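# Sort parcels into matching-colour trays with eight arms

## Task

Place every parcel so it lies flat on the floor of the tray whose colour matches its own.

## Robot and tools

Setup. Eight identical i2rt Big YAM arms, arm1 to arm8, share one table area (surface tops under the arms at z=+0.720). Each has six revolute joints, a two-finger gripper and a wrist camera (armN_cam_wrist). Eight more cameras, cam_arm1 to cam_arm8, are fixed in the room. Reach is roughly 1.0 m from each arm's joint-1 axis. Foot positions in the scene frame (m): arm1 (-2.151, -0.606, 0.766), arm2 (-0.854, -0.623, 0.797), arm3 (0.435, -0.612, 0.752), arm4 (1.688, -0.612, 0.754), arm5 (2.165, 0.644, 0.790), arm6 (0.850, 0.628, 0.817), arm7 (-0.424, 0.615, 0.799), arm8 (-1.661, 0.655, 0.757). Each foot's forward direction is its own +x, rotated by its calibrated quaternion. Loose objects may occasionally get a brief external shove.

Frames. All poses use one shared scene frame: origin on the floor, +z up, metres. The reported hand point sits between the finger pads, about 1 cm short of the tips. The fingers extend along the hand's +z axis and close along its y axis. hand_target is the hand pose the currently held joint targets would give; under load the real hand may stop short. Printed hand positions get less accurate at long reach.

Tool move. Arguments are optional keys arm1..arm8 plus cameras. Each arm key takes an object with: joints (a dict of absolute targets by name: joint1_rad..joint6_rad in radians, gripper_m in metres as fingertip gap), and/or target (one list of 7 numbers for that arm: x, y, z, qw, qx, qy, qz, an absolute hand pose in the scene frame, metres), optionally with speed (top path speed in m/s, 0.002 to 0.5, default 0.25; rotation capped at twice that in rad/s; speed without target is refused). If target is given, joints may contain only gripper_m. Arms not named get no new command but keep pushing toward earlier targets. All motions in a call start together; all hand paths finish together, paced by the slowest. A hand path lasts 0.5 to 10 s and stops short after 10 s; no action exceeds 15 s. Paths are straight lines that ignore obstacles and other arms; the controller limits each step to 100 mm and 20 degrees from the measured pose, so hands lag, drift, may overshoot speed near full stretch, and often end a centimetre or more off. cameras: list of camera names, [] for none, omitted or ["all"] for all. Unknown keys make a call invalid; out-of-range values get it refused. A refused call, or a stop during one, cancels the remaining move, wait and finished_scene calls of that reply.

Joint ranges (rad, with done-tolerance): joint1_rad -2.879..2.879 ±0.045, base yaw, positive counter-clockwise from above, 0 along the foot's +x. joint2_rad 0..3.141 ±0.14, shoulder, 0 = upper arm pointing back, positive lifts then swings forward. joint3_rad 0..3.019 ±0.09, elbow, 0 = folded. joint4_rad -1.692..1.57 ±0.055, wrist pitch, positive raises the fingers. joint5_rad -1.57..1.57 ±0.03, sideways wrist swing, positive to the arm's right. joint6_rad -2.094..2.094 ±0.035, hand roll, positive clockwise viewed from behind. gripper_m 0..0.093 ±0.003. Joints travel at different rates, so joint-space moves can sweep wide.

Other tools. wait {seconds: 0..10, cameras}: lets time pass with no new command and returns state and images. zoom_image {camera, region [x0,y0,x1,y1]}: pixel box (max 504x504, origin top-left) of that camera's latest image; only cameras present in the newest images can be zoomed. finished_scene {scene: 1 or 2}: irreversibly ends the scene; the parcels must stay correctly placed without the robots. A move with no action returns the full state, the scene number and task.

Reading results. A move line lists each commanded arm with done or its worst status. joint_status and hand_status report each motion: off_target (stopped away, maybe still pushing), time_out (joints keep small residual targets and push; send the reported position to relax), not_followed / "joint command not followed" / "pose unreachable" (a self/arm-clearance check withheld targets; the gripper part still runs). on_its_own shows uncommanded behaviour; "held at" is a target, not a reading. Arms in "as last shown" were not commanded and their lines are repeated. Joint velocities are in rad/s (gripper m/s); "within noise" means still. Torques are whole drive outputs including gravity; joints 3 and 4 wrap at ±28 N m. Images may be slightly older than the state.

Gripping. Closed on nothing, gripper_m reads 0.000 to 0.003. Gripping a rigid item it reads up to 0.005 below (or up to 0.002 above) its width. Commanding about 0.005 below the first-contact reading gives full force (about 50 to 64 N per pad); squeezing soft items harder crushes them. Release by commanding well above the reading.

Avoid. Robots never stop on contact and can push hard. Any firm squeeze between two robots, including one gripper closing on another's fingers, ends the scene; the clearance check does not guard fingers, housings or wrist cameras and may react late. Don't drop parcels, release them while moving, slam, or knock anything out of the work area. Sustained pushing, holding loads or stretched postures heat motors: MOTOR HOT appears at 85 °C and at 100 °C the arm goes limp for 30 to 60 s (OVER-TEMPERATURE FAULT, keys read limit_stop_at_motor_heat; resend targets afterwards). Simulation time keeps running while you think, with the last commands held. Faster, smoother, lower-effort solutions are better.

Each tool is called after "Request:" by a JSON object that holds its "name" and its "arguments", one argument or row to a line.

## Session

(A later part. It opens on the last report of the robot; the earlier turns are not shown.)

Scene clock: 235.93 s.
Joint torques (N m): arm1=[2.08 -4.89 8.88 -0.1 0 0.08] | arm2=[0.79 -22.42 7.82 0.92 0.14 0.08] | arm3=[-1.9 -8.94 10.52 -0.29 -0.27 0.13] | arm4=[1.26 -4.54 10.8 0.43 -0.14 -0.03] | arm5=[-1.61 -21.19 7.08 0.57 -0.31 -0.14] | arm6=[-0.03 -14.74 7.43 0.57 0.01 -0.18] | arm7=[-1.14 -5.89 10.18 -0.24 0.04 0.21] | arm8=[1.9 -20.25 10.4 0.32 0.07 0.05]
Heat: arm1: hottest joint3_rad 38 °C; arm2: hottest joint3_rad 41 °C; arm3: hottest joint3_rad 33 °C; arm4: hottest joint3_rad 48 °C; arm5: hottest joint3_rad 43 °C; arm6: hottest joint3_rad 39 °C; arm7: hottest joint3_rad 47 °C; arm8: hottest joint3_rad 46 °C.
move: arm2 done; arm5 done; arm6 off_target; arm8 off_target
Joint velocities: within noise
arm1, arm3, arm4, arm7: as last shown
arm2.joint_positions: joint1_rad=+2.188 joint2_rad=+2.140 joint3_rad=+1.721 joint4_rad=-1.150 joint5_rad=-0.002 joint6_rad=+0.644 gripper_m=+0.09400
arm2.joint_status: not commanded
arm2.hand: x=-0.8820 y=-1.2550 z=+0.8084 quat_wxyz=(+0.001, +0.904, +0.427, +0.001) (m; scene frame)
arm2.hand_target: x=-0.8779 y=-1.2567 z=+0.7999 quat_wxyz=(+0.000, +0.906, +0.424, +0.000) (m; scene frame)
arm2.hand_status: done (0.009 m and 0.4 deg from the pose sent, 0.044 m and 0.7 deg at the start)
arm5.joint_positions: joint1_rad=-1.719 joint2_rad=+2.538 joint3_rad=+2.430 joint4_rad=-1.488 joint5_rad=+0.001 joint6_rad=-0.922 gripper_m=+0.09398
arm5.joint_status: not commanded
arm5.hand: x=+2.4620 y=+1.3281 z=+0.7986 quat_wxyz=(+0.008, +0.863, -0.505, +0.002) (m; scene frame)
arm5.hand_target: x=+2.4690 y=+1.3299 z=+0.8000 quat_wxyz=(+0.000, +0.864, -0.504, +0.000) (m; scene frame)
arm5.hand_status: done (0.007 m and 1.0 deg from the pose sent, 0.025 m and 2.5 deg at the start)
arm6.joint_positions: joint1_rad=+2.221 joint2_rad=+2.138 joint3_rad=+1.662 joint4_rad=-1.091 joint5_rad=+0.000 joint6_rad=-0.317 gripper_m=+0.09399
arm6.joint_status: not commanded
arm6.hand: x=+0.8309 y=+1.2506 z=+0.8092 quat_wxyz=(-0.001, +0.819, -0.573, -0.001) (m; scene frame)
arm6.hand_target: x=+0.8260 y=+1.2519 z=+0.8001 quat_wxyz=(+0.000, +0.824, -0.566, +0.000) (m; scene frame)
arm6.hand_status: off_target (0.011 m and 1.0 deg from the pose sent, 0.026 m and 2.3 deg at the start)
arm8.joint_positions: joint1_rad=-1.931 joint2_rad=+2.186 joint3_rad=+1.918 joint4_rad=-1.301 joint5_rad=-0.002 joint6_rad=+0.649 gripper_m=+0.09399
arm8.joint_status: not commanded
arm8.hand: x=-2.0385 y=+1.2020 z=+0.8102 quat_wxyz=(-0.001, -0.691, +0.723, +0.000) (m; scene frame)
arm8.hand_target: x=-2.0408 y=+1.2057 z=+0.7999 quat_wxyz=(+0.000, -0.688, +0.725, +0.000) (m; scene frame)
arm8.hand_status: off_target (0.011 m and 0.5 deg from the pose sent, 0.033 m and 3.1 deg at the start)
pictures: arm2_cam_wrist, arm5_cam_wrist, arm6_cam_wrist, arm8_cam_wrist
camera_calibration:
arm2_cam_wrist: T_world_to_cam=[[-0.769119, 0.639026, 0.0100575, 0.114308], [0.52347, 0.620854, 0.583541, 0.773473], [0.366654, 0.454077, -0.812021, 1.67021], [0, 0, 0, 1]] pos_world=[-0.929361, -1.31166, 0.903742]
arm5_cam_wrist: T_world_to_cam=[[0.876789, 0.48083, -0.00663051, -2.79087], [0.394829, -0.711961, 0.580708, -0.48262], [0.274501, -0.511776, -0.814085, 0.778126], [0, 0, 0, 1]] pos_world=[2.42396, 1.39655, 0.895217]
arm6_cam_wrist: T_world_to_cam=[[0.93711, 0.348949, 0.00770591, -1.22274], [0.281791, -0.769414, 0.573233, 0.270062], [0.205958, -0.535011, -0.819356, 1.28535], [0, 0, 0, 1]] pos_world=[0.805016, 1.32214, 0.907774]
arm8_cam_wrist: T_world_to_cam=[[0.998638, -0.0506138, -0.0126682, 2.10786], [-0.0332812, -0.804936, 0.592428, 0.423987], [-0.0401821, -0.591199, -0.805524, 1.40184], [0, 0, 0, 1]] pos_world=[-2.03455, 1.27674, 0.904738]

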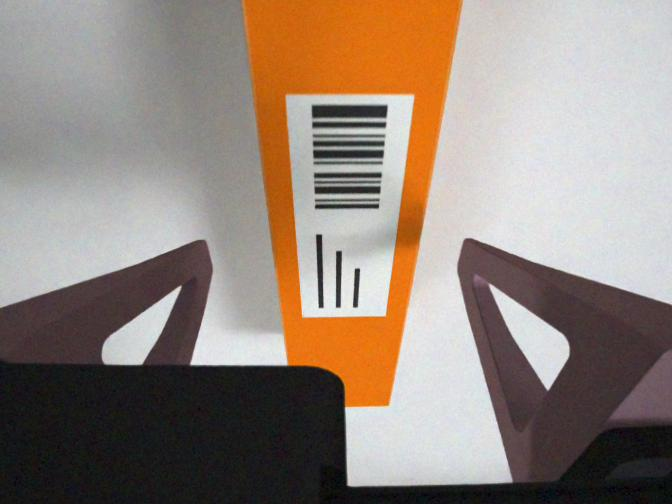

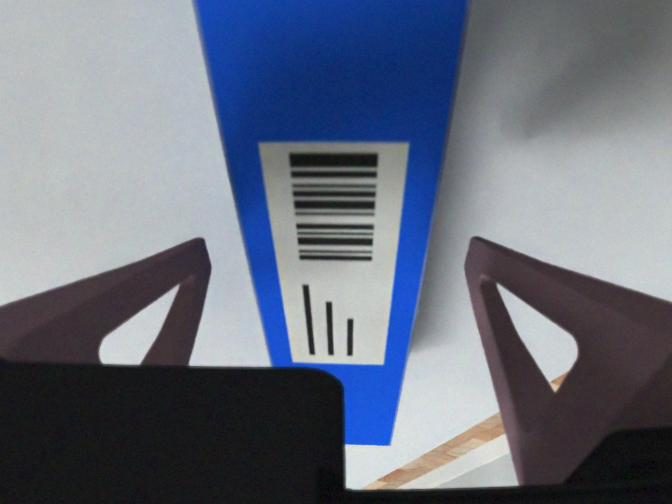

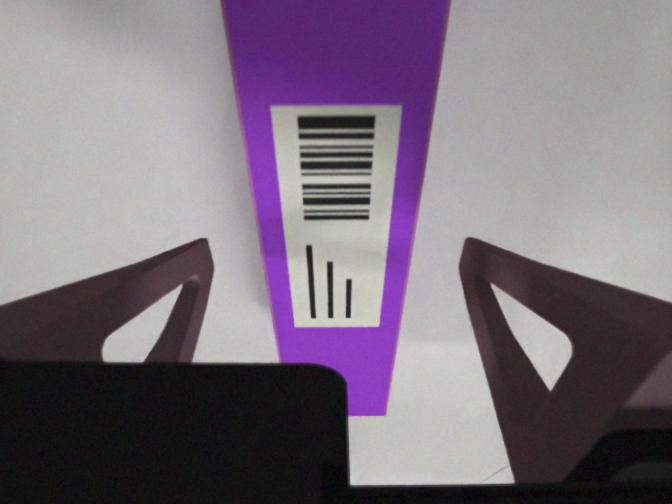

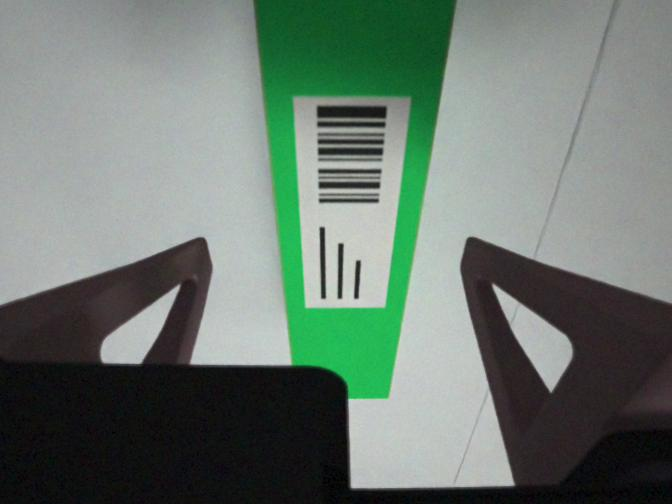

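Request:
{"name": "move", "arguments": {
  "arm2": {"target":[-0.876,-1.257,0.758,0,0.9056,0.4242,0],"speed":0.1},
  "arm5": {"target":[2.469,1.330,0.758,0,0.8639,-0.5038,0],"speed":0.1},
  "arm6": {"target":[0.826,1.252,0.758,0,0.8241,-0.5664,0],"speed":0.1},
  "arm8": {"target":[-2.037,1.206,0.758,0,0.688,-0.725,0],"speed":0.1},
  "cameras": ["arm2_cam_wrist","arm8_cam_wrist"]
}}

Request:
{"name": "move", "arguments": {
  "arm2": {"joints":{"gripper_m":0.05}},
  "arm5": {"joints":{"gripper_m":0.05}},
  "arm6": {"joints":{"gripper_m":0.05}},
  "arm8": {"joints":{"gripper_m":0.05}},
  "cameras": []
}}

Scene clock: 289.07 s.
Joint torques (N m): arm1=[2.49 -4.54 8.91 -0.13 0.01 0.08] | arm2=[0.85 -23.12 7.49 0.91 0.13 0.07] | arm3=[-1.85 -8.88 10.5 -0.29 -0.25 0.13] | arm4=[1.32 -4.6 10.8 0.44 -0.14 -0.03] | arm5=[-1.9 -22.01 6.98 0.7 -0.28 -0.13] | arm6=[0.03 -15.33 7.42 0.55 0.01 -0.17] | arm7=[-1.03 -5.71 10.22 -0.27 0.04 0.21] | arm8=[1.44 -21.13 9.28 0.23 0.06 0.01]
Heat: arm1: hottest joint3_rad 39 °C; arm2: hottest joint3_rad 38 °C; arm3: hottest joint3_rad 34 °C; arm4: hottest joint3_rad 49 °C; arm5: hottest joint3_rad 39 °C; arm6: hottest joint3_rad 37 °C; arm7: hottest joint3_rad 47 °C; arm8: hottest joint3_rad 42 °C.
move: arm2 done; arm5 done; arm6 done; arm8 off_target
Joint velocities: within noise
arm1, arm3, arm4, arm7: as last shown
arm2.joint_positions: joint1_rad=+2.190 joint2_rad=+2.193 joint3_rad=+1.691 joint4_rad=-1.068 joint5_rad=-0.002 joint6_rad=+0.647 gripper_m=+0.09400
arm2.joint_status: not commanded
arm2.hand: x=-0.8808 y=-1.2550 z=+0.7654 quat_wxyz=(+0.000, +0.904, +0.427, +0.001) (m; scene frame)
arm2.hand_target: x=-0.8761 y=-1.2568 z=+0.7580 quat_wxyz=(+0.000, +0.906, +0.424, +0.000) (m; scene frame)
arm2.hand_status: done (0.009 m and 0.3 deg from the pose sent, 0.051 m and 0.4 deg at the start)
arm5.joint_positions: joint1_rad=-1.719 joint2_rad=+2.565 joint3_rad=+2.373 joint4_rad=-1.403 joint5_rad=+0.001 joint6_rad=-0.922 gripper_m=+0.09398
arm5.joint_status: not commanded
arm5.hand: x=+2.4619 y=+1.3277 z=+0.7568 quat_wxyz=(+0.009, +0.863, -0.504, +0.002) (m; scene frame)
arm5.hand_target: x=+2.4690 y=+1.3299 z=+0.7582 quat_wxyz=(+0.000, +0.864, -0.504, +0.000) (m; scene frame)
arm5.hand_status: done (0.008 m and 1.0 deg from the pose sent, 0.041 m and 1.0 deg at the start)
arm6.joint_positions: joint1_rad=+2.221 joint2_rad=+2.203 joint3_rad=+1.634 joint4_rad=-1.012 joint5_rad=+0.000 joint6_rad=-0.318 gripper_m=+0.09399
arm6.joint_status: not commanded
arm6.hand: x=+0.8310 y=+1.2479 z=+0.7615 quat_wxyz=(+0.004, +0.819, -0.573, +0.003) (m; scene frame)
arm6.hand_target: x=+0.8260 y=+1.2519 z=+0.7581 quat_wxyz=(+0.000, +0.824, -0.566, +0.000) (m; scene frame)
arm6.hand_status: done (0.007 m and 1.1 deg from the pose sent, 0.051 m and 1.0 deg at the start)
arm8.joint_positions: joint1_rad=-1.931 joint2_rad=+2.225 joint3_rad=+1.872 joint4_rad=-1.212 joint5_rad=-0.002 joint6_rad=+0.649 gripper_m=+0.09399
arm8.joint_status: not commanded
arm8.hand: x=-2.0393 y=+1.2031 z=+0.7686 quat_wxyz=(-0.001, -0.691, +0.723, +0.003) (m; scene frame)
arm8.hand_target: x=-2.0369 y=+1.2057 z=+0.7581 quat_wxyz=(+0.000, -0.688, +0.725, +0.000) (m; scene frame)
arm8.hand_status: off_target (0.011 m and 0.5 deg from the pose sent, 0.052 m and 0.5 deg at the start)
pictures: arm2_cam_wrist, arm8_cam_wrist
camera_calibration:
arm2_cam_wrist: T_world_to_cam=[[-0.768429, 0.639837, 0.0112074, 0.11643], [0.524068, 0.61915, 0.584813, 0.795392], [0.367246, 0.455261, -0.811091, 1.6362], [0, 0, 0, 1]] pos_world=[-0.928258, -1.31186, 0.860646]
arm8_cam_wrist: T_world_to_cam=[[0.998604, -0.0504889, -0.0154958, 2.1101], [-0.0316637, -0.807179, 0.589457, 0.457758], [-0.0422689, -0.588144, -0.807651, 1.36279], [0, 0, 0, 1]] pos_world=[-2.03506, 1.27755, 0.86353]

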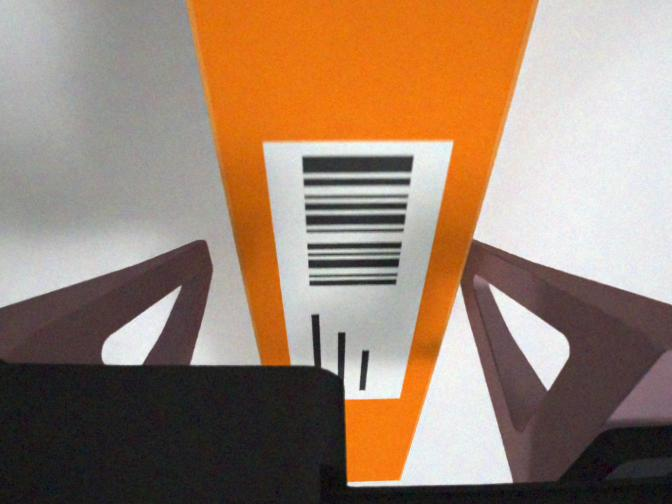

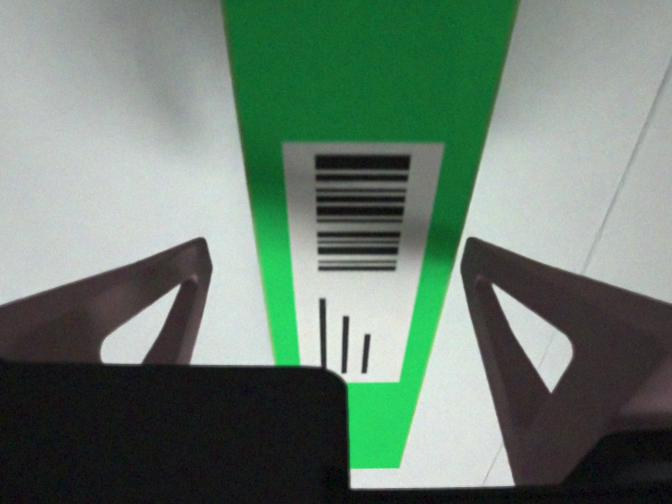

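Scene clock: 289.67 s.
Joint torques (N m): arm1=[2.14 -4.37 8.85 -0.12 0.02 0.07] | arm2=[0.85 -23.3 7.51 0.9 0.13 0.07] | arm3=[-1.73 -8.94 10.5 -0.31 -0.27 0.13] | arm4=[1.32 -4.54 10.8 0.44 -0.14 -0.03] | arm5=[-1.55 -22.01 6.82 0.79 -0.28 -0.15] | arm6=[0.03 -15.44 7.39 0.55 0 -0.17] | arm7=[-1.2 -5.77 10.24 -0.29 0.03 0.21] | arm8=[1.67 -20.95 9.21 0.23 0.03 -0.02]
Heat: arm1: hottest joint3_rad 39 °C; arm2: hottest joint3_rad 38 °C; arm3: hottest joint3_rad 34 °C; arm4: hottest joint3_rad 49 °C; arm5: hottest joint3_rad 39 °C; arm6: hottest joint3_rad 37 °C; arm7: hottest joint3_rad 47 °C; arm8: hottest joint3_rad 42 °C.
move: arm2 off_target; arm5 off_target; arm6 off_target; arm8 off_target
Joint velocities: within noise
arm1, arm3, arm4, arm7: as last shown
arm2.joint_positions: joint1_rad=+2.190 joint2_rad=+2.193 joint3_rad=+1.691 joint4_rad=-1.068 joint5_rad=-0.002 joint6_rad=+0.648 gripper_m=+0.05862
arm2.joint_status: gripper_m off_target (ended at +0.05866, target +0.05000)
arm2.hand: x=-0.8805 y=-1.2551 z=+0.7654 quat_wxyz=(+0.000, +0.904, +0.427, +0.001) (m; scene frame)
arm2.hand_target: x=-0.8759 y=-1.2568 z=+0.7580 quat_wxyz=(+0.000, +0.906, +0.424, +0.000) (m; scene frame)
arm2.hand_status: not commanded
arm5.joint_positions: joint1_rad=-1.719 joint2_rad=+2.565 joint3_rad=+2.373 joint4_rad=-1.403 joint5_rad=+0.001 joint6_rad=-0.923 gripper_m=+0.05851
arm5.joint_status: gripper_m off_target (ended at +0.05854, target +0.05000)
arm5.hand: x=+2.4618 y=+1.3279 z=+0.7568 quat_wxyz=(+0.008, +0.863, -0.504, +0.002) (m; scene frame)
arm5.hand_target: x=+2.4690 y=+1.3300 z=+0.7582 quat_wxyz=(+0.000, +0.864, -0.504, +0.000) (m; scene frame)
arm5.hand_status: not commanded
arm6.joint_positions: joint1_rad=+2.221 joint2_rad=+2.203 joint3_rad=+1.634 joint4_rad=-1.011 joint5_rad=+0.000 joint6_rad=-0.318 gripper_m=+0.05951
arm6.joint_status: gripper_m off_target (ended at +0.05954, target +0.05000)
arm6.hand: x=+0.8310 y=+1.2480 z=+0.7615 quat_wxyz=(+0.004, +0.819, -0.573, +0.003) (m; scene frame)
arm6.hand_target: x=+0.8260 y=+1.2519 z=+0.7581 quat_wxyz=(+0.000, +0.824, -0.567, +0.000) (m; scene frame)
arm6.hand_status: not commanded
arm8.joint_positions: joint1_rad=-1.931 joint2_rad=+2.225 joint3_rad=+1.872 joint4_rad=-1.212 joint5_rad=-0.002 joint6_rad=+0.649 gripper_m=+0.05996
arm8.joint_status: gripper_m off_target (ended at +0.05999, target +0.05000)
arm8.hand: x=-2.0393 y=+1.2033 z=+0.7686 quat_wxyz=(-0.001, -0.691, +0.723, +0.003) (m; scene frame)
arm8.hand_target: x=-2.0369 y=+1.2058 z=+0.7581 quat_wxyz=(+0.000, -0.688, +0.725, +0.000) (m; scene frame)
arm8.hand_status: not commanded
pictures: none
No camera images: "cameras" was empty.

Request:
{"name": "move", "arguments": {
  "arm2": {"target":[-0.876,-1.257,0.93,0,0.9056,0.4242,0],"speed":0.2},
  "arm5": {"target":[2.467,1.330,0.93,0,0.8639,-0.5038,0],"speed":0.2},
  "arm6": {"target":[0.826,1.252,0.93,0,0.8241,-0.5664,0],"speed":0.2},
  "arm8": {"target":[-2.037,1.206,0.93,0,0.688,-0.725,0],"speed":0.2},
  "cameras": []
}}

Request:
{"name": "move", "arguments": {
  "arm2": {"target":[-0.874,-1.103,1.0,0,0.9056,0.4242,0],"speed":0.25},
  "arm5": {"target":[2.36,1.083,1.0,0,0.8639,-0.5038,0],"speed":0.25},
  "arm6": {"target":[0.832,1.108,1.0,0,0.8241,-0.5664,0],"speed":0.25},
  "arm8": {"target":[-1.932,1.051,1.0,0,0.688,-0.725,0],"speed":0.25},
  "cameras": []
}}

Request:
{"name": "move", "arguments": {
  "arm2": {"joints":{"joint2_rad":1.1,"joint3_rad":1.0,"joint4_rad":-1.47,"joint5_rad":0,"joint6_rad":0}},
  "arm5": {"joints":{"joint2_rad":1.1,"joint3_rad":1.0,"joint4_rad":-1.47,"joint5_rad":0,"joint6_rad":0}},
  "arm6": {"joints":{"joint2_rad":1.1,"joint3_rad":1.0,"joint4_rad":-1.47,"joint5_rad":0,"joint6_rad":0}},
  "arm8": {"joints":{"joint2_rad":1.1,"joint3_rad":1.0,"joint4_rad":-1.47,"joint5_rad":0,"joint6_rad":0}},
  "cameras": ["cam_arm8","cam_arm5"]
}}

Scene clock: 310.37 s.
Joint torques (N m): arm1=[2.32 -4.89 8.94 -0.16 0.01 0.07] | arm2=[0.85 -23.18 11.73 0.03 0.12 0.07] | arm3=[-1.79 -8.88 10.54 -0.29 -0.26 0.13] | arm4=[1.32 -4.6 10.8 0.43 -0.14 -0.03] | arm5=[-1.49 -21.6 9.68 -0.13 -0.25 -0.15] | arm6=[-0.03 -16.85 12.22 -0.27 0 -0.18] | arm7=[-1.03 -5.95 10.21 -0.27 0.04 0.22] | arm8=[1.67 -21.42 14.94 -0.7 0.02 -0.01]
Heat: arm1: hottest joint3_rad 39 °C; arm2: hottest joint2_rad 38 °C; arm3: hottest joint3_rad 34 °C; arm4: hottest joint3_rad 49 °C; arm5: hottest joint3_rad 39 °C; arm6: hottest joint2_rad 36 °C; arm7: hottest joint3_rad 47 °C; arm8: hottest joint2_rad 43 °C.
move: arm2 off_target; arm5 off_target; arm6 off_target; arm8 off_target
Joint velocities: within noise
arm1, arm3, arm4, arm7: as last shown
arm2.joint_positions: joint1_rad=+2.190 joint2_rad=+2.041 joint3_rad=+1.850 joint4_rad=-1.410 joint5_rad=-0.002 joint6_rad=+0.648 gripper_m=+0.05863
arm2.joint_status: not commanded
arm2.hand: x=-0.8800 y=-1.2442 z=+0.9158 quat_wxyz=(-0.013, +0.904, +0.427, +0.008) (m; scene frame)
arm2.hand_target: x=-0.8758 y=-1.2563 z=+0.9301 quat_wxyz=(+0.001, +0.906, +0.424, +0.000) (m; scene frame)
arm2.hand_status: off_target (0.019 m and 1.8 deg from the pose sent, 0.165 m and 0.3 deg at the start)
arm5.joint_positions: joint1_rad=-1.719 joint2_rad=+2.468 joint3_rad=+2.586 joint4_rad=-1.674 joint5_rad=-0.001 joint6_rad=-0.923 gripper_m=+0.05851
arm5.joint_status: not commanded
arm5.hand: x=+2.4602 y=+1.3251 z=+0.9084 quat_wxyz=(-0.011, +0.863, -0.504, -0.001) (m; scene frame)
arm5.hand_target: x=+2.4664 y=+1.3287 z=+0.9296 quat_wxyz=(-0.030, +0.863, -0.504, -0.004) (m; scene frame)
arm5.hand_status: off_target (0.023 m and 1.3 deg from the pose sent, 0.173 m and 1.0 deg at the start; a joint's target at an end of its range on 28 of 52 steps)
arm6.joint_positions: joint1_rad=+2.221 joint2_rad=+2.045 joint3_rad=+1.758 joint4_rad=-1.345 joint5_rad=+0.000 joint6_rad=-0.318 gripper_m=+0.05951
arm6.joint_status: not commanded
arm6.hand: x=+0.8315 y=+1.2344 z=+0.8998 quat_wxyz=(+0.025, +0.819, -0.573, +0.018) (m; scene frame)
arm6.hand_target: x=+0.8260 y=+1.2505 z=+0.9303 quat_wxyz=(+0.000, +0.824, -0.566, +0.000) (m; scene frame)
arm6.hand_status: off_target (0.035 m and 3.6 deg from the pose sent, 0.169 m and 1.1 deg at the start)
arm8.joint_positions: joint1_rad=-1.931 joint2_rad=+2.135 joint3_rad=+2.102 joint4_rad=-1.575 joint5_rad=-0.001 joint6_rad=+0.649 gripper_m=+0.05996
arm8.joint_status: not commanded
arm8.hand: x=-2.0325 y=+1.1938 z=+0.9128 quat_wxyz=(-0.004, -0.691, +0.723, -0.019) (m; scene frame)
arm8.hand_target: x=-2.0365 y=+1.2052 z=+0.9302 quat_wxyz=(+0.000, -0.688, +0.725, +0.001) (m; scene frame)
arm8.hand_status: off_target (0.022 m and 2.2 deg from the pose sent, 0.161 m and 0.5 deg at the start)
pictures: none
No camera images: "cameras" was empty.

Scene clock: 312.40 s.
Joint torques (N m): arm1=[2.37 -4.72 8.9 -0.12 -0.01 0.08] | arm2=[0.26 -16.97 8.24 0.18 0.13 0] | arm3=[-1.9 -8.88 10.48 -0.28 -0.26 0.13] | arm4=[1.32 -4.6 10.78 0.44 -0.14 -0.03] | arm5=[-1.49 -12.57 7.02 0.58 -0.22 -0.16] | arm6=[-0.03 -12.75 8.36 -0.2 0 -0.17] | arm7=[-1.26 -5.89 10.21 -0.29 0.03 0.21] | arm8=[1.67 -14.8 9.57 -0.16 0.01 0.01]
Heat: arm1: hottest joint3_rad 39 °C; arm2: hottest joint3_rad 38 °C; arm3: hottest joint3_rad 34 °C; arm4: hottest joint3_rad 49 °C; arm5: hottest joint3_rad 39 °C; arm6: hottest joint2_rad 36 °C; arm7: hottest joint3_rad 47 °C; arm8: hottest joint2_rad 43 °C.
move: arm2 done; arm5 done; arm6 off_target; arm8 done
Joint velocities: within noise
arm1, arm3, arm4, arm7: as last shown
arm2.joint_positions: joint1_rad=+2.190 joint2_rad=+1.609 joint3_rad=+1.454 joint4_rad=-1.409 joint5_rad=-0.002 joint6_rad=+0.648 gripper_m=+0.05862
arm2.joint_status: not commanded
arm2.hand: x=-0.8743 y=-1.1059 z=+0.9983 quat_wxyz=(+0.003, +0.904, +0.427, -0.001) (m; scene frame)
arm2.hand_target: x=-0.8739 y=-1.1031 z=+1.0000 quat_wxyz=(+0.000, +0.906, +0.424, +0.000) (m; scene frame)
arm2.hand_status: done (0.003 m and 0.5 deg from the pose sent, 0.164 m and 1.8 deg at the start)
arm5.joint_positions: joint1_rad=-1.720 joint2_rad=+1.621 joint3_rad=+1.465 joint4_rad=-1.447 joint5_rad=-0.001 joint6_rad=-0.923 gripper_m=+0.05851
arm5.joint_status: not commanded
arm5.hand: x=+2.3548 y=+1.0814 z=+0.9939 quat_wxyz=(+0.012, +0.863, -0.504, +0.002) (m; scene frame)
arm5.hand_target: x=+2.3598 y=+1.0829 z=+1.0001 quat_wxyz=(+0.000, +0.864, -0.504, +0.000) (m; scene frame)
arm5.hand_status: done (0.008 m and 1.4 deg from the pose sent, 0.278 m and 1.3 deg at the start)
arm6.joint_positions: joint1_rad=+2.221 joint2_rad=+1.639 joint3_rad=+1.406 joint4_rad=-1.357 joint5_rad=+0.000 joint6_rad=-0.318 gripper_m=+0.05951
arm6.joint_status: not commanded
arm6.hand: x=+0.8355 y=+1.1102 z=+0.9868 quat_wxyz=(+0.008, +0.819, -0.573, +0.006) (m; scene frame)
arm6.hand_target: x=+0.8321 y=+1.1079 z=+0.9997 quat_wxyz=(+0.000, +0.824, -0.566, +0.000) (m; scene frame)
arm6.hand_status: off_target (0.014 m and 1.4 deg from the pose sent, 0.161 m and 3.7 deg at the start)
arm8.joint_positions: joint1_rad=-1.931 joint2_rad=+1.601 joint3_rad=+1.546 joint4_rad=-1.521 joint5_rad=-0.001 joint6_rad=+0.649 gripper_m=+0.05996
arm8.joint_status: not commanded
arm8.hand: x=-1.9342 y=+1.0515 z=+0.9969 quat_wxyz=(-0.001, -0.691, +0.723, -0.003) (m; scene frame)
arm8.hand_target: x=-1.9320 y=+1.0509 z=+0.9999 quat_wxyz=(+0.000, -0.688, +0.725, +0.000) (m; scene frame)
arm8.hand_status: done (0.004 m and 0.6 deg from the pose sent, 0.195 m and 2.3 deg at the start)
pictures: none
No camera images: "cameras" was empty.

Scene clock: 313.97 s.
Joint torques (N m): arm1=[2.08 -4.84 8.95 -0.09 -0.01 0.09] | arm2=[0.32 -7.24 8.35 0.39 0.09 -0.17] | arm3=[-1.79 -8.88 10.5 -0.27 -0.26 0.13] | arm4=[1.26 -4.54 10.8 0.43 -0.14 -0.03] | arm5=[-1.14 -4.37 7.16 0.01 -0.12 0.06] | arm6=[0.03 -5.01 8.65 -0.03 0.02 0] | arm7=[-1.2 -5.95 10.18 -0.2 0.03 0.2] | arm8=[1.79 -5.42 9.73 0.09 -0.05 -0.11]
Heat: arm1: hottest joint3_rad 39 °C; arm2: hottest joint3_rad 38 °C; arm3: hottest joint3_rad 34 °C; arm4: hottest joint3_rad 49 °C; arm5: hottest joint3_rad 39 °C; arm6: hottest joint2_rad 36 °C; arm7: hottest joint3_rad 47 °C; arm8: hottest joint2_rad 42 °C.
move: arm2 done; arm5 done; arm6 done; arm8 done
Joint velocities: within noise
arm1: as last shown
arm2.joint_positions: joint1_rad=+2.190 joint2_rad=+1.098 joint3_rad=+1.000 joint4_rad=-1.465 joint5_rad=-0.002 joint6_rad=+0.014 gripper_m=+0.05863
arm2.joint_status: all done
arm2.hand: x=-0.8663 y=-0.9148 z=+1.0126 quat_wxyz=(+0.003, +0.726, +0.687, -0.002) (m; scene frame)
arm2.hand_target: x=-0.8663 y=-0.9137 z=+1.0119 quat_wxyz=(+0.000, +0.721, +0.693, +0.000) (m; scene frame)
arm2.hand_status: not commanded
arm3.joint_positions: joint1_rad=+0.235 joint2_rad=+1.113 joint3_rad=+0.984 joint4_rad=-1.459 joint5_rad=+0.004 joint6_rad=-0.016 gripper_m=+0.09396
arm3.joint_status: not commanded
arm3.hand: x=+0.1650 y=-0.5055 z=+0.9558 quat_wxyz=(-0.004, +0.984, -0.179, +0.011) (m; scene frame)
arm3.hand_target: x=+0.1655 y=-0.5019 z=+0.9656 quat_wxyz=(-0.003, +0.981, -0.194, +0.002) (m; scene frame)
arm3.hand_status: not commanded
arm4.joint_positions: joint1_rad=+0.239 joint2_rad=+1.095 joint3_rad=+0.992 joint4_rad=-1.475 joint5_rad=+0.002 joint6_rad=+0.008 gripper_m=+0.09397
arm4.joint_status: not commanded
arm4.hand: x=+1.7972 y=-0.3433 z=+0.9632 quat_wxyz=(+0.010, +0.558, -0.830, +0.003) (m; scene frame)
arm4.hand_target: x=+1.7946 y=-0.3380 z=+0.9646 quat_wxyz=(+0.007, +0.567, -0.824, +0.000) (m; scene frame)
arm4.hand_status: not commanded
arm5.joint_positions: joint1_rad=-1.720 joint2_rad=+1.101 joint3_rad=+0.995 joint4_rad=-1.463 joint5_rad=-0.001 joint6_rad=-0.010 gripper_m=+0.05854
arm5.joint_status: all done
arm5.hand: x=+2.2803 y=+0.9095 z=+1.0050 quat_wxyz=(-0.004, +0.552, -0.834, -0.002) (m; scene frame)
arm5.hand_target: x=+2.2825 y=+0.9084 z=+1.0073 quat_wxyz=(-0.004, +0.545, -0.839, -0.002) (m; scene frame)
arm5.hand_status: not commanded
arm6.joint_positions: joint1_rad=+2.221 joint2_rad=+1.112 joint3_rad=+0.995 joint4_rad=-1.465 joint5_rad=+0.000 joint6_rad=-0.009 gripper_m=+0.05952
arm6.joint_status: all done
arm6.hand: x=+0.8416 y=+0.9199 z=+1.0271 quat_wxyz=(+0.004, +0.722, -0.692, +0.004) (m; scene frame)
arm6.hand_target: x=+0.8395 y=+0.9189 z=+1.0321 quat_wxyz=(+0.000, +0.721, -0.693, -0.001) (m; scene frame)
arm6.hand_status: not commanded
arm7.joint_positions: joint1_rad=-1.187 joint2_rad=+1.100 joint3_rad=+0.999 joint4_rad=-1.459 joint5_rad=-0.002 joint6_rad=-0.009 gripper_m=+0.09397
arm7.joint_status: not commanded
arm7.hand: x=-0.4978 y=+0.3306 z=+1.0129 quat_wxyz=(-0.003, -0.789, -0.615, +0.003) (m; scene frame)
arm7.hand_target: x=-0.5002 y=+0.3336 z=+1.0133 quat_wxyz=(+0.001, -0.794, -0.608, +0.000) (m; scene frame)
arm7.hand_status: not commanded
arm8.joint_positions: joint1_rad=-1.931 joint2_rad=+1.097 joint3_rad=+1.002 joint4_rad=-1.477 joint5_rad=-0.001 joint6_rad=+0.008 gripper_m=+0.05997
arm8.joint_status: all done
arm8.hand: x=-1.8253 y=+0.8938 z=+0.9737 quat_wxyz=(-0.001, -0.884, +0.468, +0.000) (m; scene frame)
arm8.hand_target: x=-1.8253 y=+0.8954 z=+0.9721 quat_wxyz=(+0.000, -0.885, +0.466, +0.000) (m; scene frame)
arm8.hand_status: not commanded
pictures: cam_arm5, cam_arm8

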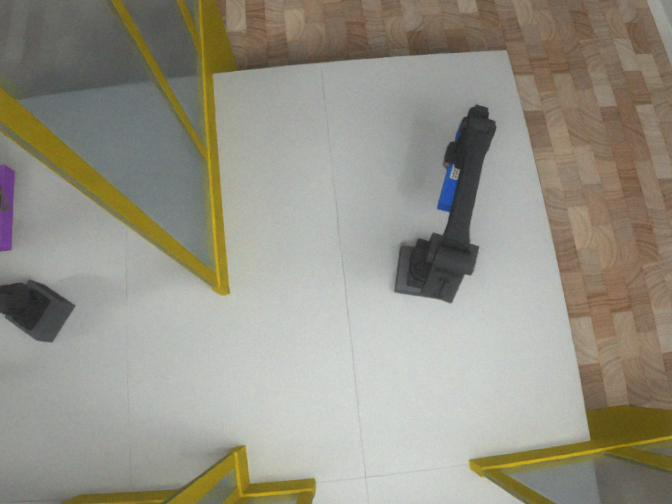

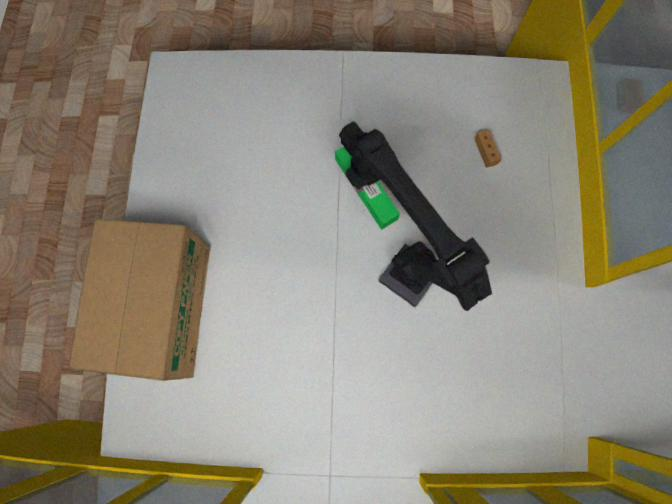

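Request:
{"name": "move", "arguments": {
  "arm2": {"joints":{"joint1_rad":-2.086}},
  "arm5": {"joints":{"joint1_rad":1.471}},
  "arm6": {"joints":{"joint1_rad":-1.262}},
  "arm8": {"joints":{"joint1_rad":0.368}},
  "cameras": ["cam_arm8","cam_arm2"]
}}

Scene clock: 328.43 s.
Joint torques (N m): arm1=[2.2 -4.78 9.01 -0.09 0 0.07] | arm2=[-0.38 -8.53 8.31 0.29 0.05 -0.18] | arm3=[-1.67 -8.94 10.48 -0.28 -0.26 0.13] | arm4=[1.32 -4.54 10.81 0.43 -0.14 -0.03] | arm5=[-0.85 -5.07 7.13 -0.02 -0.12 0.04] | arm6=[-1.26 -5.01 8.65 -0.02 0 -0.02] | arm7=[-1.08 -5.71 10.21 -0.28 0.04 0.2] | arm8=[2.2 -5.25 9.66 -0.01 -0.06 -0.1]
Heat: arm1: hottest joint3_rad 39 °C; arm2: hottest joint3_rad 38 °C; arm3: hottest joint3_rad 34 °C; arm4: hottest joint3_rad 49 °C; arm5: hottest joint3_rad 38 °C; arm6: hottest joint3_rad 36 °C; arm7: hottest joint3_rad 47 °C; arm8: hottest joint2_rad 39 °C.
move: arm2 done; arm5 done; arm6 done; arm8 done
Joint velocities: within noise
arm1.joint_positions: joint1_rad=+1.481 joint2_rad=+1.095 joint3_rad=+0.997 joint4_rad=-1.459 joint5_rad=+0.003 joint6_rad=-0.007 gripper_m=+0.09397
arm1.joint_status: not commanded
arm1.hand: x=-2.0078 y=-0.3498 z=+0.9788 quat_wxyz=(-0.006, +0.508, -0.862, +0.003) (m; scene frame)
arm1.hand_target: x=-2.0120 y=-0.3491 z=+0.9785 quat_wxyz=(+0.001, +0.510, -0.860, +0.005) (m; scene frame)
arm1.hand_status: not commanded
arm2.joint_positions: joint1_rad=-2.079 joint2_rad=+1.111 joint3_rad=+1.000 joint4_rad=-1.463 joint5_rad=-0.001 joint6_rad=+0.012 gripper_m=+0.05866
arm2.joint_status: all done
arm2.hand: x=-0.5839 y=-0.5086 z=+1.0094 quat_wxyz=(+0.002, +0.194, -0.981, -0.001) (m; scene frame)
arm2.hand_target: x=-0.5854 y=-0.5118 z=+1.0123 quat_wxyz=(+0.000, +0.196, -0.981, -0.001) (m; scene frame)
arm2.hand_status: not commanded
arm3, arm4, arm7: as last shown
arm5.joint_positions: joint1_rad=+1.463 joint2_rad=+1.111 joint3_rad=+0.995 joint4_rad=-1.463 joint5_rad=+0.000 joint6_rad=-0.009 gripper_m=+0.05848
arm5.joint_status: all done
arm5.hand: x=+2.0584 y=+0.3707 z=+0.9981 quat_wxyz=(-0.004, +0.822, +0.569, +0.007) (m; scene frame)
arm5.hand_target: x=+2.0607 y=+0.3708 z=+1.0032 quat_wxyz=(-0.001, +0.822, +0.569, +0.003) (m; scene frame)
arm5.hand_status: not commanded
arm6.joint_positions: joint1_rad=-1.253 joint2_rad=+1.112 joint3_rad=+0.995 joint4_rad=-1.465 joint5_rad=+0.001 joint6_rad=-0.007 gripper_m=+0.05955
arm6.joint_status: all done
arm6.hand: x=+0.7636 y=+0.3497 z=+1.0271 quat_wxyz=(+0.004, -0.803, -0.597, -0.004) (m; scene frame)
arm6.hand_target: x=+0.7615 y=+0.3514 z=+1.0321 quat_wxyz=(+0.000, -0.807, -0.590, +0.001) (m; scene frame)
arm6.hand_status: not commanded
arm8.joint_positions: joint1_rad=+0.362 joint2_rad=+1.099 joint3_rad=+1.002 joint4_rad=-1.472 joint5_rad=-0.001 joint6_rad=+0.007 gripper_m=+0.05998
arm8.joint_status: all done
arm8.hand: x=-1.7315 y=+0.3733 z=+0.9738 quat_wxyz=(-0.001, -0.790, -0.613, +0.001) (m; scene frame)
arm8.hand_target: x=-1.7301 y=+0.3729 z=+0.9726 quat_wxyz=(-0.001, -0.786, -0.618, +0.001) (m; scene frame)
arm8.hand_status: not commanded
pictures: cam_arm2, cam_arm8

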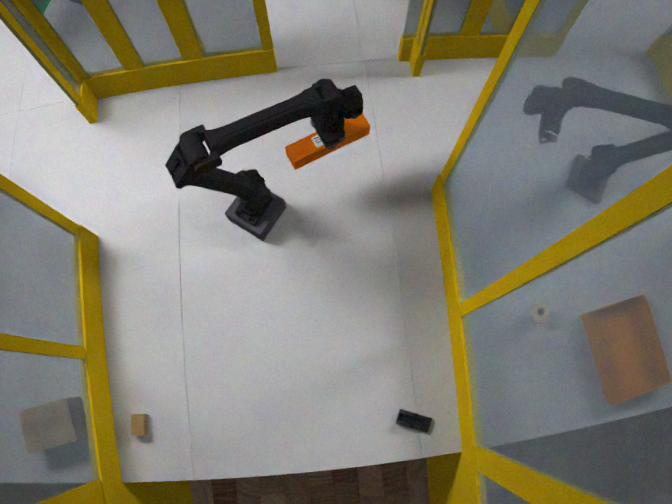

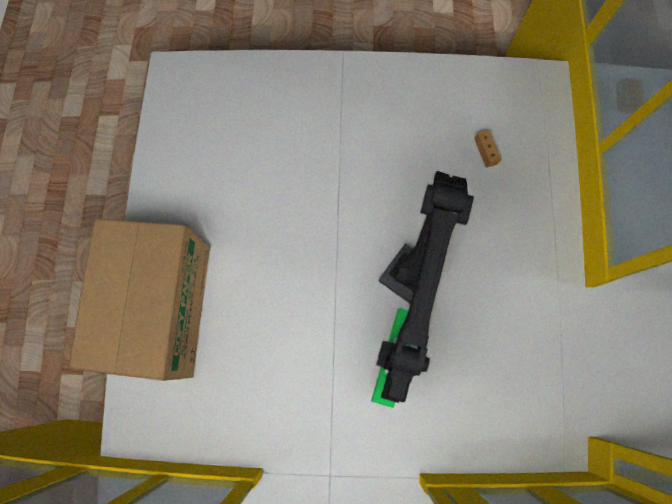

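Request:
{"name": "move", "arguments": {
  "arm2": {"target":[-0.20,-0.35,0.95,0,0,1,0],"speed":0.25},
  "arm5": {"target":[1.93,0.02,0.95,0,0.824,0.566,0],"speed":0.25},
  "arm6": {"target":[0.65,0.0,0.95,0,0.814,0.581,0],"speed":0.25},
  "arm8": {"target":[-1.82,0.0,0.95,0,0.824,0.566,0],"speed":0.25},
  "cameras": ["cam_arm8","cam_arm2","cam_arm5","cam_arm6"]
}}

Scene clock: 337.10 s.
Joint torques (N m): arm1=[1.9 -4.78 8.87 -0.12 0.01 0.08] | arm2=[-0.21 -25.41 12.19 0.02 0.12 0.07] | arm3=[-1.9 -8.94 10.51 -0.28 -0.26 0.12] | arm4=[1.32 -4.6 10.8 0.44 -0.14 -0.03] | arm5=[0.09 -18.37 10.33 -0.31 -0.09 0.04] | arm6=[-1.14 -15.62 12.88 -0.23 -0.01 0] | arm7=[-1.03 -6.01 10.24 -0.27 0.04 0.2] | arm8=[2.32 -20.42 14.89 -0.61 -0.06 0.05]
Heat: arm1: hottest joint3_rad 39 °C; arm2: hottest joint3_rad 39 °C; arm3: hottest joint3_rad 34 °C; arm4: hottest joint3_rad 49 °C; arm5: hottest joint3_rad 39 °C; arm6: hottest joint3_rad 36 °C; arm7: hottest joint3_rad 47 °C; arm8: hottest joint3_rad 39 °C.
move: arm2 off_target; arm5 off_target; arm6 off_target; arm8 off_target
Joint velocities: within noise
arm1, arm3, arm4, arm7: as last shown
arm2.joint_positions: joint1_rad=-2.079 joint2_rad=+2.290 joint3_rad=+2.352 joint4_rad=-1.649 joint5_rad=-0.001 joint6_rad=+0.383 gripper_m=+0.05866
arm2.joint_status: not commanded
arm2.hand: x=-0.2101 y=-0.3499 z=+0.9458 quat_wxyz=(+0.008, +0.010, -1.000, +0.002) (m; scene frame)
arm2.hand_target: x=-0.2004 y=-0.3504 z=+0.9500 quat_wxyz=(-0.001, +0.000, -1.000, +0.000) (m; scene frame)
arm2.hand_status: off_target (0.011 m and 1.4 deg from the pose sent, 0.420 m and 22.3 deg at the start)
arm5.joint_positions: joint1_rad=+1.466 joint2_rad=+2.130 joint3_rad=+2.066 joint4_rad=-1.539 joint5_rad=+0.000 joint6_rad=-0.001 gripper_m=+0.05848
arm5.joint_status: not commanded
arm5.hand: x=+1.9298 y=+0.0330 z=+0.9313 quat_wxyz=(-0.010, +0.823, +0.567, +0.016) (m; scene frame)
arm5.hand_target: x=+1.9304 y=+0.0209 z=+0.9501 quat_wxyz=(+0.000, +0.824, +0.566, +0.000) (m; scene frame)
arm5.hand_status: off_target (0.023 m and 2.2 deg from the pose sent, 0.377 m and 1.0 deg at the start)
arm6.joint_positions: joint1_rad=-1.253 joint2_rad=+2.110 joint3_rad=+1.964 joint4_rad=-1.459 joint5_rad=+0.001 joint6_rad=+0.014 gripper_m=+0.05955
arm6.joint_status: not commanded
arm6.hand: x=+0.6596 y=+0.0131 z=+0.9367 quat_wxyz=(+0.011, -0.809, -0.588, -0.013) (m; scene frame)
arm6.hand_target: x=+0.6503 y=+0.0009 z=+0.9501 quat_wxyz=(+0.000, -0.814, -0.581, +0.001) (m; scene frame)
arm6.hand_status: off_target (0.021 m and 2.2 deg from the pose sent, 0.376 m and 2.3 deg at the start)
arm8.joint_positions: joint1_rad=+0.363 joint2_rad=+2.155 joint3_rad=+2.212 joint4_rad=-1.651 joint5_rad=-0.001 joint6_rad=+0.122 gripper_m=+0.05998
arm8.joint_status: not commanded
arm8.hand: x=-1.8207 y=+0.0118 z=+0.9431 quat_wxyz=(+0.007, -0.823, -0.567, -0.009) (m; scene frame)
arm8.hand_target: x=-1.8199 y=+0.0007 z=+0.9498 quat_wxyz=(-0.001, -0.824, -0.566, +0.000) (m; scene frame)
arm8.hand_status: off_target (0.014 m and 1.3 deg from the pose sent, 0.384 m and 6.7 deg at the start)
pictures: cam_arm2, cam_arm5, cam_arm6, cam_arm8

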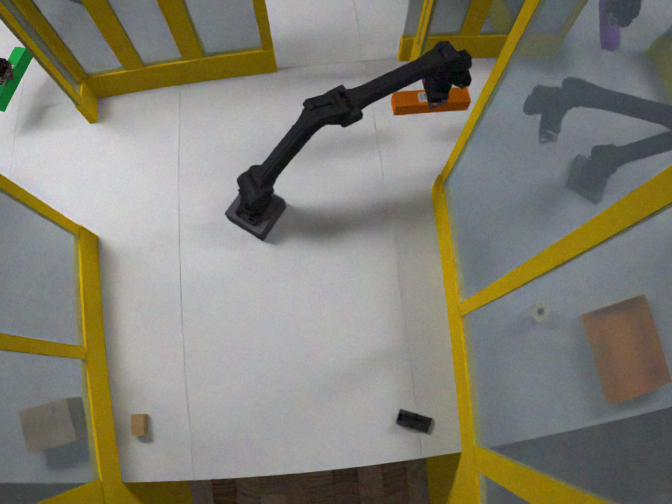

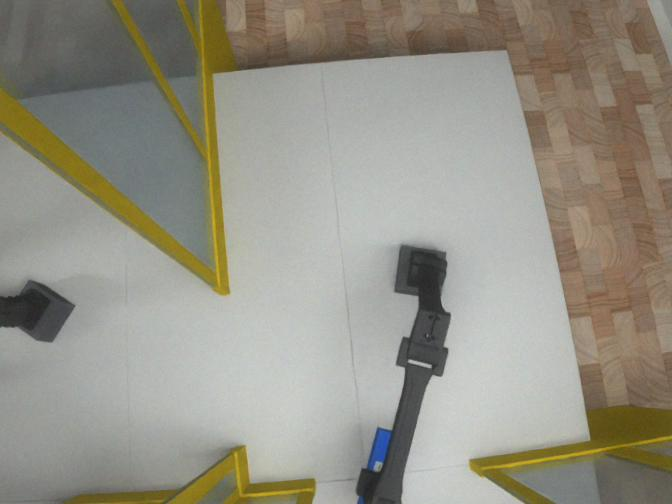

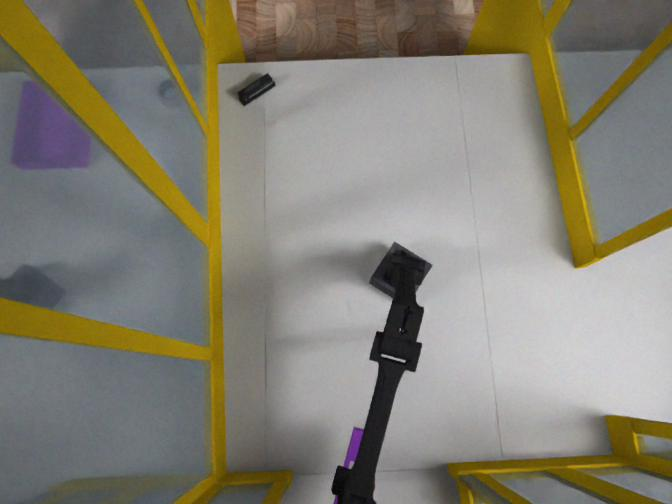

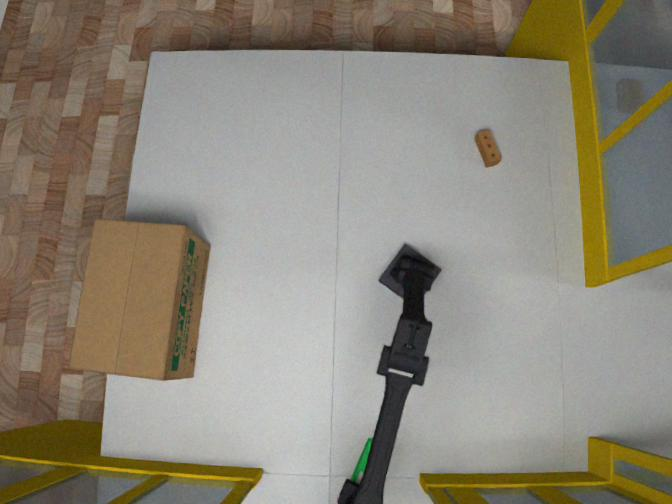

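Request:
{"name": "move", "arguments": {
  "arm2": {"target":[-0.20,-0.35,0.81,0,0,1,0],"speed":0.2},
  "arm5": {"target":[1.93,0.02,0.80,0,0.824,0.566,0],"speed":0.2},
  "arm6": {"target":[0.65,0.0,0.80,0,0.814,0.581,0],"speed":0.2},
  "arm8": {"target":[-1.82,0.0,0.81,0,0.824,0.566,0],"speed":0.2},
  "cameras": []
}}

Request:
{"name": "move", "arguments": {
  "arm2": {"target":[-0.20,-0.35,0.763,0,0,1,0],"speed":0.1},
  "arm5": {"target":[1.93,0.02,0.762,0,0.824,0.566,0],"speed":0.1},
  "arm6": {"target":[0.65,0.0,0.763,0,0.814,0.581,0],"speed":0.1},
  "arm8": {"target":[-1.82,0.0,0.762,0,0.824,0.566,0],"speed":0.1},
  "cameras": []
}}

Scene clock: 347.50 s.
Joint torques (N m): arm1=[2.02 -4.6 8.79 -0.1 0.02 0.06] | arm2=[-0.21 -27.28 8.64 0.9 0.12 0.07] | arm3=[-1.79 -8.76 10.5 -0.25 -0.26 0.12] | arm4=[1.32 -4.54 10.8 0.44 -0.14 -0.03] | arm5=[-0.03 -20.48 6.91 0.69 -0.09 0.02] | arm6=[-1.2 -17.03 8.42 0.55 -0.01 0] | arm7=[-1.26 -5.95 10.19 -0.23 0.05 0.23] | arm8=[2.14 -21.42 9.92 0.18 -0.05 0.02]
Heat: arm1: hottest joint3_rad 39 °C; arm2: hottest joint3_rad 41 °C; arm3: hottest joint3_rad 34 °C; arm4: hottest joint3_rad 49 °C; arm5: hottest joint3_rad 39 °C; arm6: hottest joint3_rad 38 °C; arm7: hottest joint3_rad 47 °C; arm8: hottest joint2_rad 40 °C.
move: arm2 done; arm5 off_target; arm6 done; arm8 done
Joint velocities: within noise
arm1, arm3, arm4, arm7: as last shown
arm2.joint_positions: joint1_rad=-2.079 joint2_rad=+2.349 joint3_rad=+2.109 joint4_rad=-1.340 joint5_rad=-0.001 joint6_rad=+0.383 gripper_m=+0.05866
arm2.joint_status: not commanded
arm2.hand: x=-0.2054 y=-0.3477 z=+0.8134 quat_wxyz=(+0.005, +0.010, -1.000, +0.001) (m; scene frame)
arm2.hand_target: x=-0.2000 y=-0.3502 z=+0.8101 quat_wxyz=(+0.000, +0.000, -1.000, +0.000) (m; scene frame)
arm2.hand_status: done (0.007 m and 1.2 deg from the pose sent, 0.136 m and 1.5 deg at the start)
arm5.joint_positions: joint1_rad=+1.466 joint2_rad=+2.235 joint3_rad=+1.866 joint4_rad=-1.229 joint5_rad=+0.000 joint6_rad=-0.001 gripper_m=+0.05848
arm5.joint_status: not commanded
arm5.hand: x=+1.9287 y=+0.0296 z=+0.7890 quat_wxyz=(-0.009, +0.824, +0.567, +0.015) (m; scene frame)
arm5.hand_target: x=+1.9301 y=+0.0202 z=+0.8001 quat_wxyz=(+0.000, +0.824, +0.566, +0.000) (m; scene frame)
arm5.hand_status: off_target (0.015 m and 2.0 deg from the pose sent, 0.132 m and 2.2 deg at the start)
arm6.joint_positions: joint1_rad=-1.253 joint2_rad=+2.241 joint3_rad=+1.810 joint4_rad=-1.162 joint5_rad=+0.001 joint6_rad=+0.014 gripper_m=+0.05955
arm6.joint_status: not commanded
arm6.hand: x=+0.6573 y=+0.0058 z=+0.7967 quat_wxyz=(+0.007, -0.809, -0.588, -0.009) (m; scene frame)
arm6.hand_target: x=+0.6501 y=+0.0001 z=+0.8002 quat_wxyz=(+0.000, -0.814, -0.581, +0.000) (m; scene frame)
arm6.hand_status: done (0.010 m and 1.6 deg from the pose sent, 0.138 m and 2.2 deg at the start)
arm8.joint_positions: joint1_rad=+0.363 joint2_rad=+2.208 joint3_rad=+1.967 joint4_rad=-1.335 joint5_rad=-0.001 joint6_rad=+0.122 gripper_m=+0.05998
arm8.joint_status: not commanded
arm8.hand: x=-1.8226 y=+0.0038 z=+0.8154 quat_wxyz=(+0.001, -0.824, -0.567, -0.002) (m; scene frame)
arm8.hand_target: x=-1.8201 y=+0.0001 z=+0.8101 quat_wxyz=(+0.000, -0.824, -0.566, +0.000) (m; scene frame)
arm8.hand_status: done (0.007 m and 0.3 deg from the pose sent, 0.134 m and 1.2 deg at the start)
pictures: none
No camera images: "cameras" was empty.

Scene clock: 348.67 s.
Joint torques (N m): arm1=[2.2 -4.84 8.95 -0.16 0 0.06] | arm2=[-0.21 -26.4 8.28 0.92 0.12 0.07] | arm3=[-1.79 -8.82 10.51 -0.28 -0.26 0.13] | arm4=[1.32 -4.54 10.8 0.43 -0.14 -0.03] | arm5=[-0.21 -18.67 6.52 0.76 -0.08 0.04] | arm6=[-1.26 -16.62 7.83 0.55 -0.01 0] | arm7=[-1.08 -5.95 10.21 -0.27 0.04 0.2] | arm8=[2.2 -21.36 9.44 0.25 -0.05 0.03]
Heat: arm1: hottest joint3_rad 39 °C; arm2: hottest joint3_rad 41 °C; arm3: hottest joint3_rad 34 °C; arm4: hottest joint3_rad 49 °C; arm5: hottest joint3_rad 39 °C; arm6: hottest joint3_rad 38 °C; arm7: hottest joint3_rad 47 °C; arm8: hottest joint2_rad 40 °C.
move: arm2 done; arm5 done; arm6 done; arm8 done
Joint velocities: within noise
arm1, arm3, arm4, arm7: as last shown
arm2.joint_positions: joint1_rad=-2.079 joint2_rad=+2.390 joint3_rad=+2.067 joint4_rad=-1.252 joint5_rad=-0.001 joint6_rad=+0.383 gripper_m=+0.05866
arm2.joint_status: not commanded
arm2.hand: x=-0.2041 y=-0.3471 z=+0.7699 quat_wxyz=(+0.002, +0.010, -1.000, +0.000) (m; scene frame)
arm2.hand_target: x=-0.2000 y=-0.3502 z=+0.7631 quat_wxyz=(+0.000, +0.000, -1.000, +0.000) (m; scene frame)
arm2.hand_status: done (0.009 m and 1.1 deg from the pose sent, 0.051 m and 1.2 deg at the start)
arm5.joint_positions: joint1_rad=+1.466 joint2_rad=+2.268 joint3_rad=+1.839 joint4_rad=-1.156 joint5_rad=+0.000 joint6_rad=-0.001 gripper_m=+0.05848
arm5.joint_status: not commanded
arm5.hand: x=+1.9279 y=+0.0275 z=+0.7581 quat_wxyz=(-0.005, +0.824, +0.567, +0.009) (m; scene frame)
arm5.hand_target: x=+1.9301 y=+0.0201 z=+0.7621 quat_wxyz=(+0.000, +0.824, +0.566, +0.000) (m; scene frame)
arm5.hand_status: done (0.009 m and 1.3 deg from the pose sent, 0.029 m and 2.0 deg at the start)
arm6.joint_positions: joint1_rad=-1.253 joint2_rad=+2.282 joint3_rad=+1.793 joint4_rad=-1.094 joint5_rad=+0.001 joint6_rad=+0.014 gripper_m=+0.05955
arm6.joint_status: not commanded
arm6.hand: x=+0.6564 y=+0.0030 z=+0.7650 quat_wxyz=(+0.004, -0.809, -0.588, -0.004) (m; scene frame)
arm6.hand_target: x=+0.6501 y=+0.0001 z=+0.7630 quat_wxyz=(+0.000, -0.814, -0.581, +0.000) (m; scene frame)
arm6.hand_status: done (0.007 m and 1.2 deg from the pose sent, 0.035 m and 1.6 deg at the start)
arm8.joint_positions: joint1_rad=+0.363 joint2_rad=+2.246 joint3_rad=+1.913 joint4_rad=-1.237 joint5_rad=-0.001 joint6_rad=+0.122 gripper_m=+0.05998
arm8.joint_status: not commanded
arm8.hand: x=-1.8229 y=+0.0024 z=+0.7708 quat_wxyz=(-0.001, -0.824, -0.567, +0.000) (m; scene frame)
arm8.hand_target: x=-1.8200 y=+0.0002 z=+0.7621 quat_wxyz=(+0.000, -0.824, -0.566, +0.000) (m; scene frame)
arm8.hand_status: done (0.010 m and 0.2 deg from the pose sent, 0.054 m and 0.3 deg at the start)
pictures: none
No camera images: "cameras" was empty.


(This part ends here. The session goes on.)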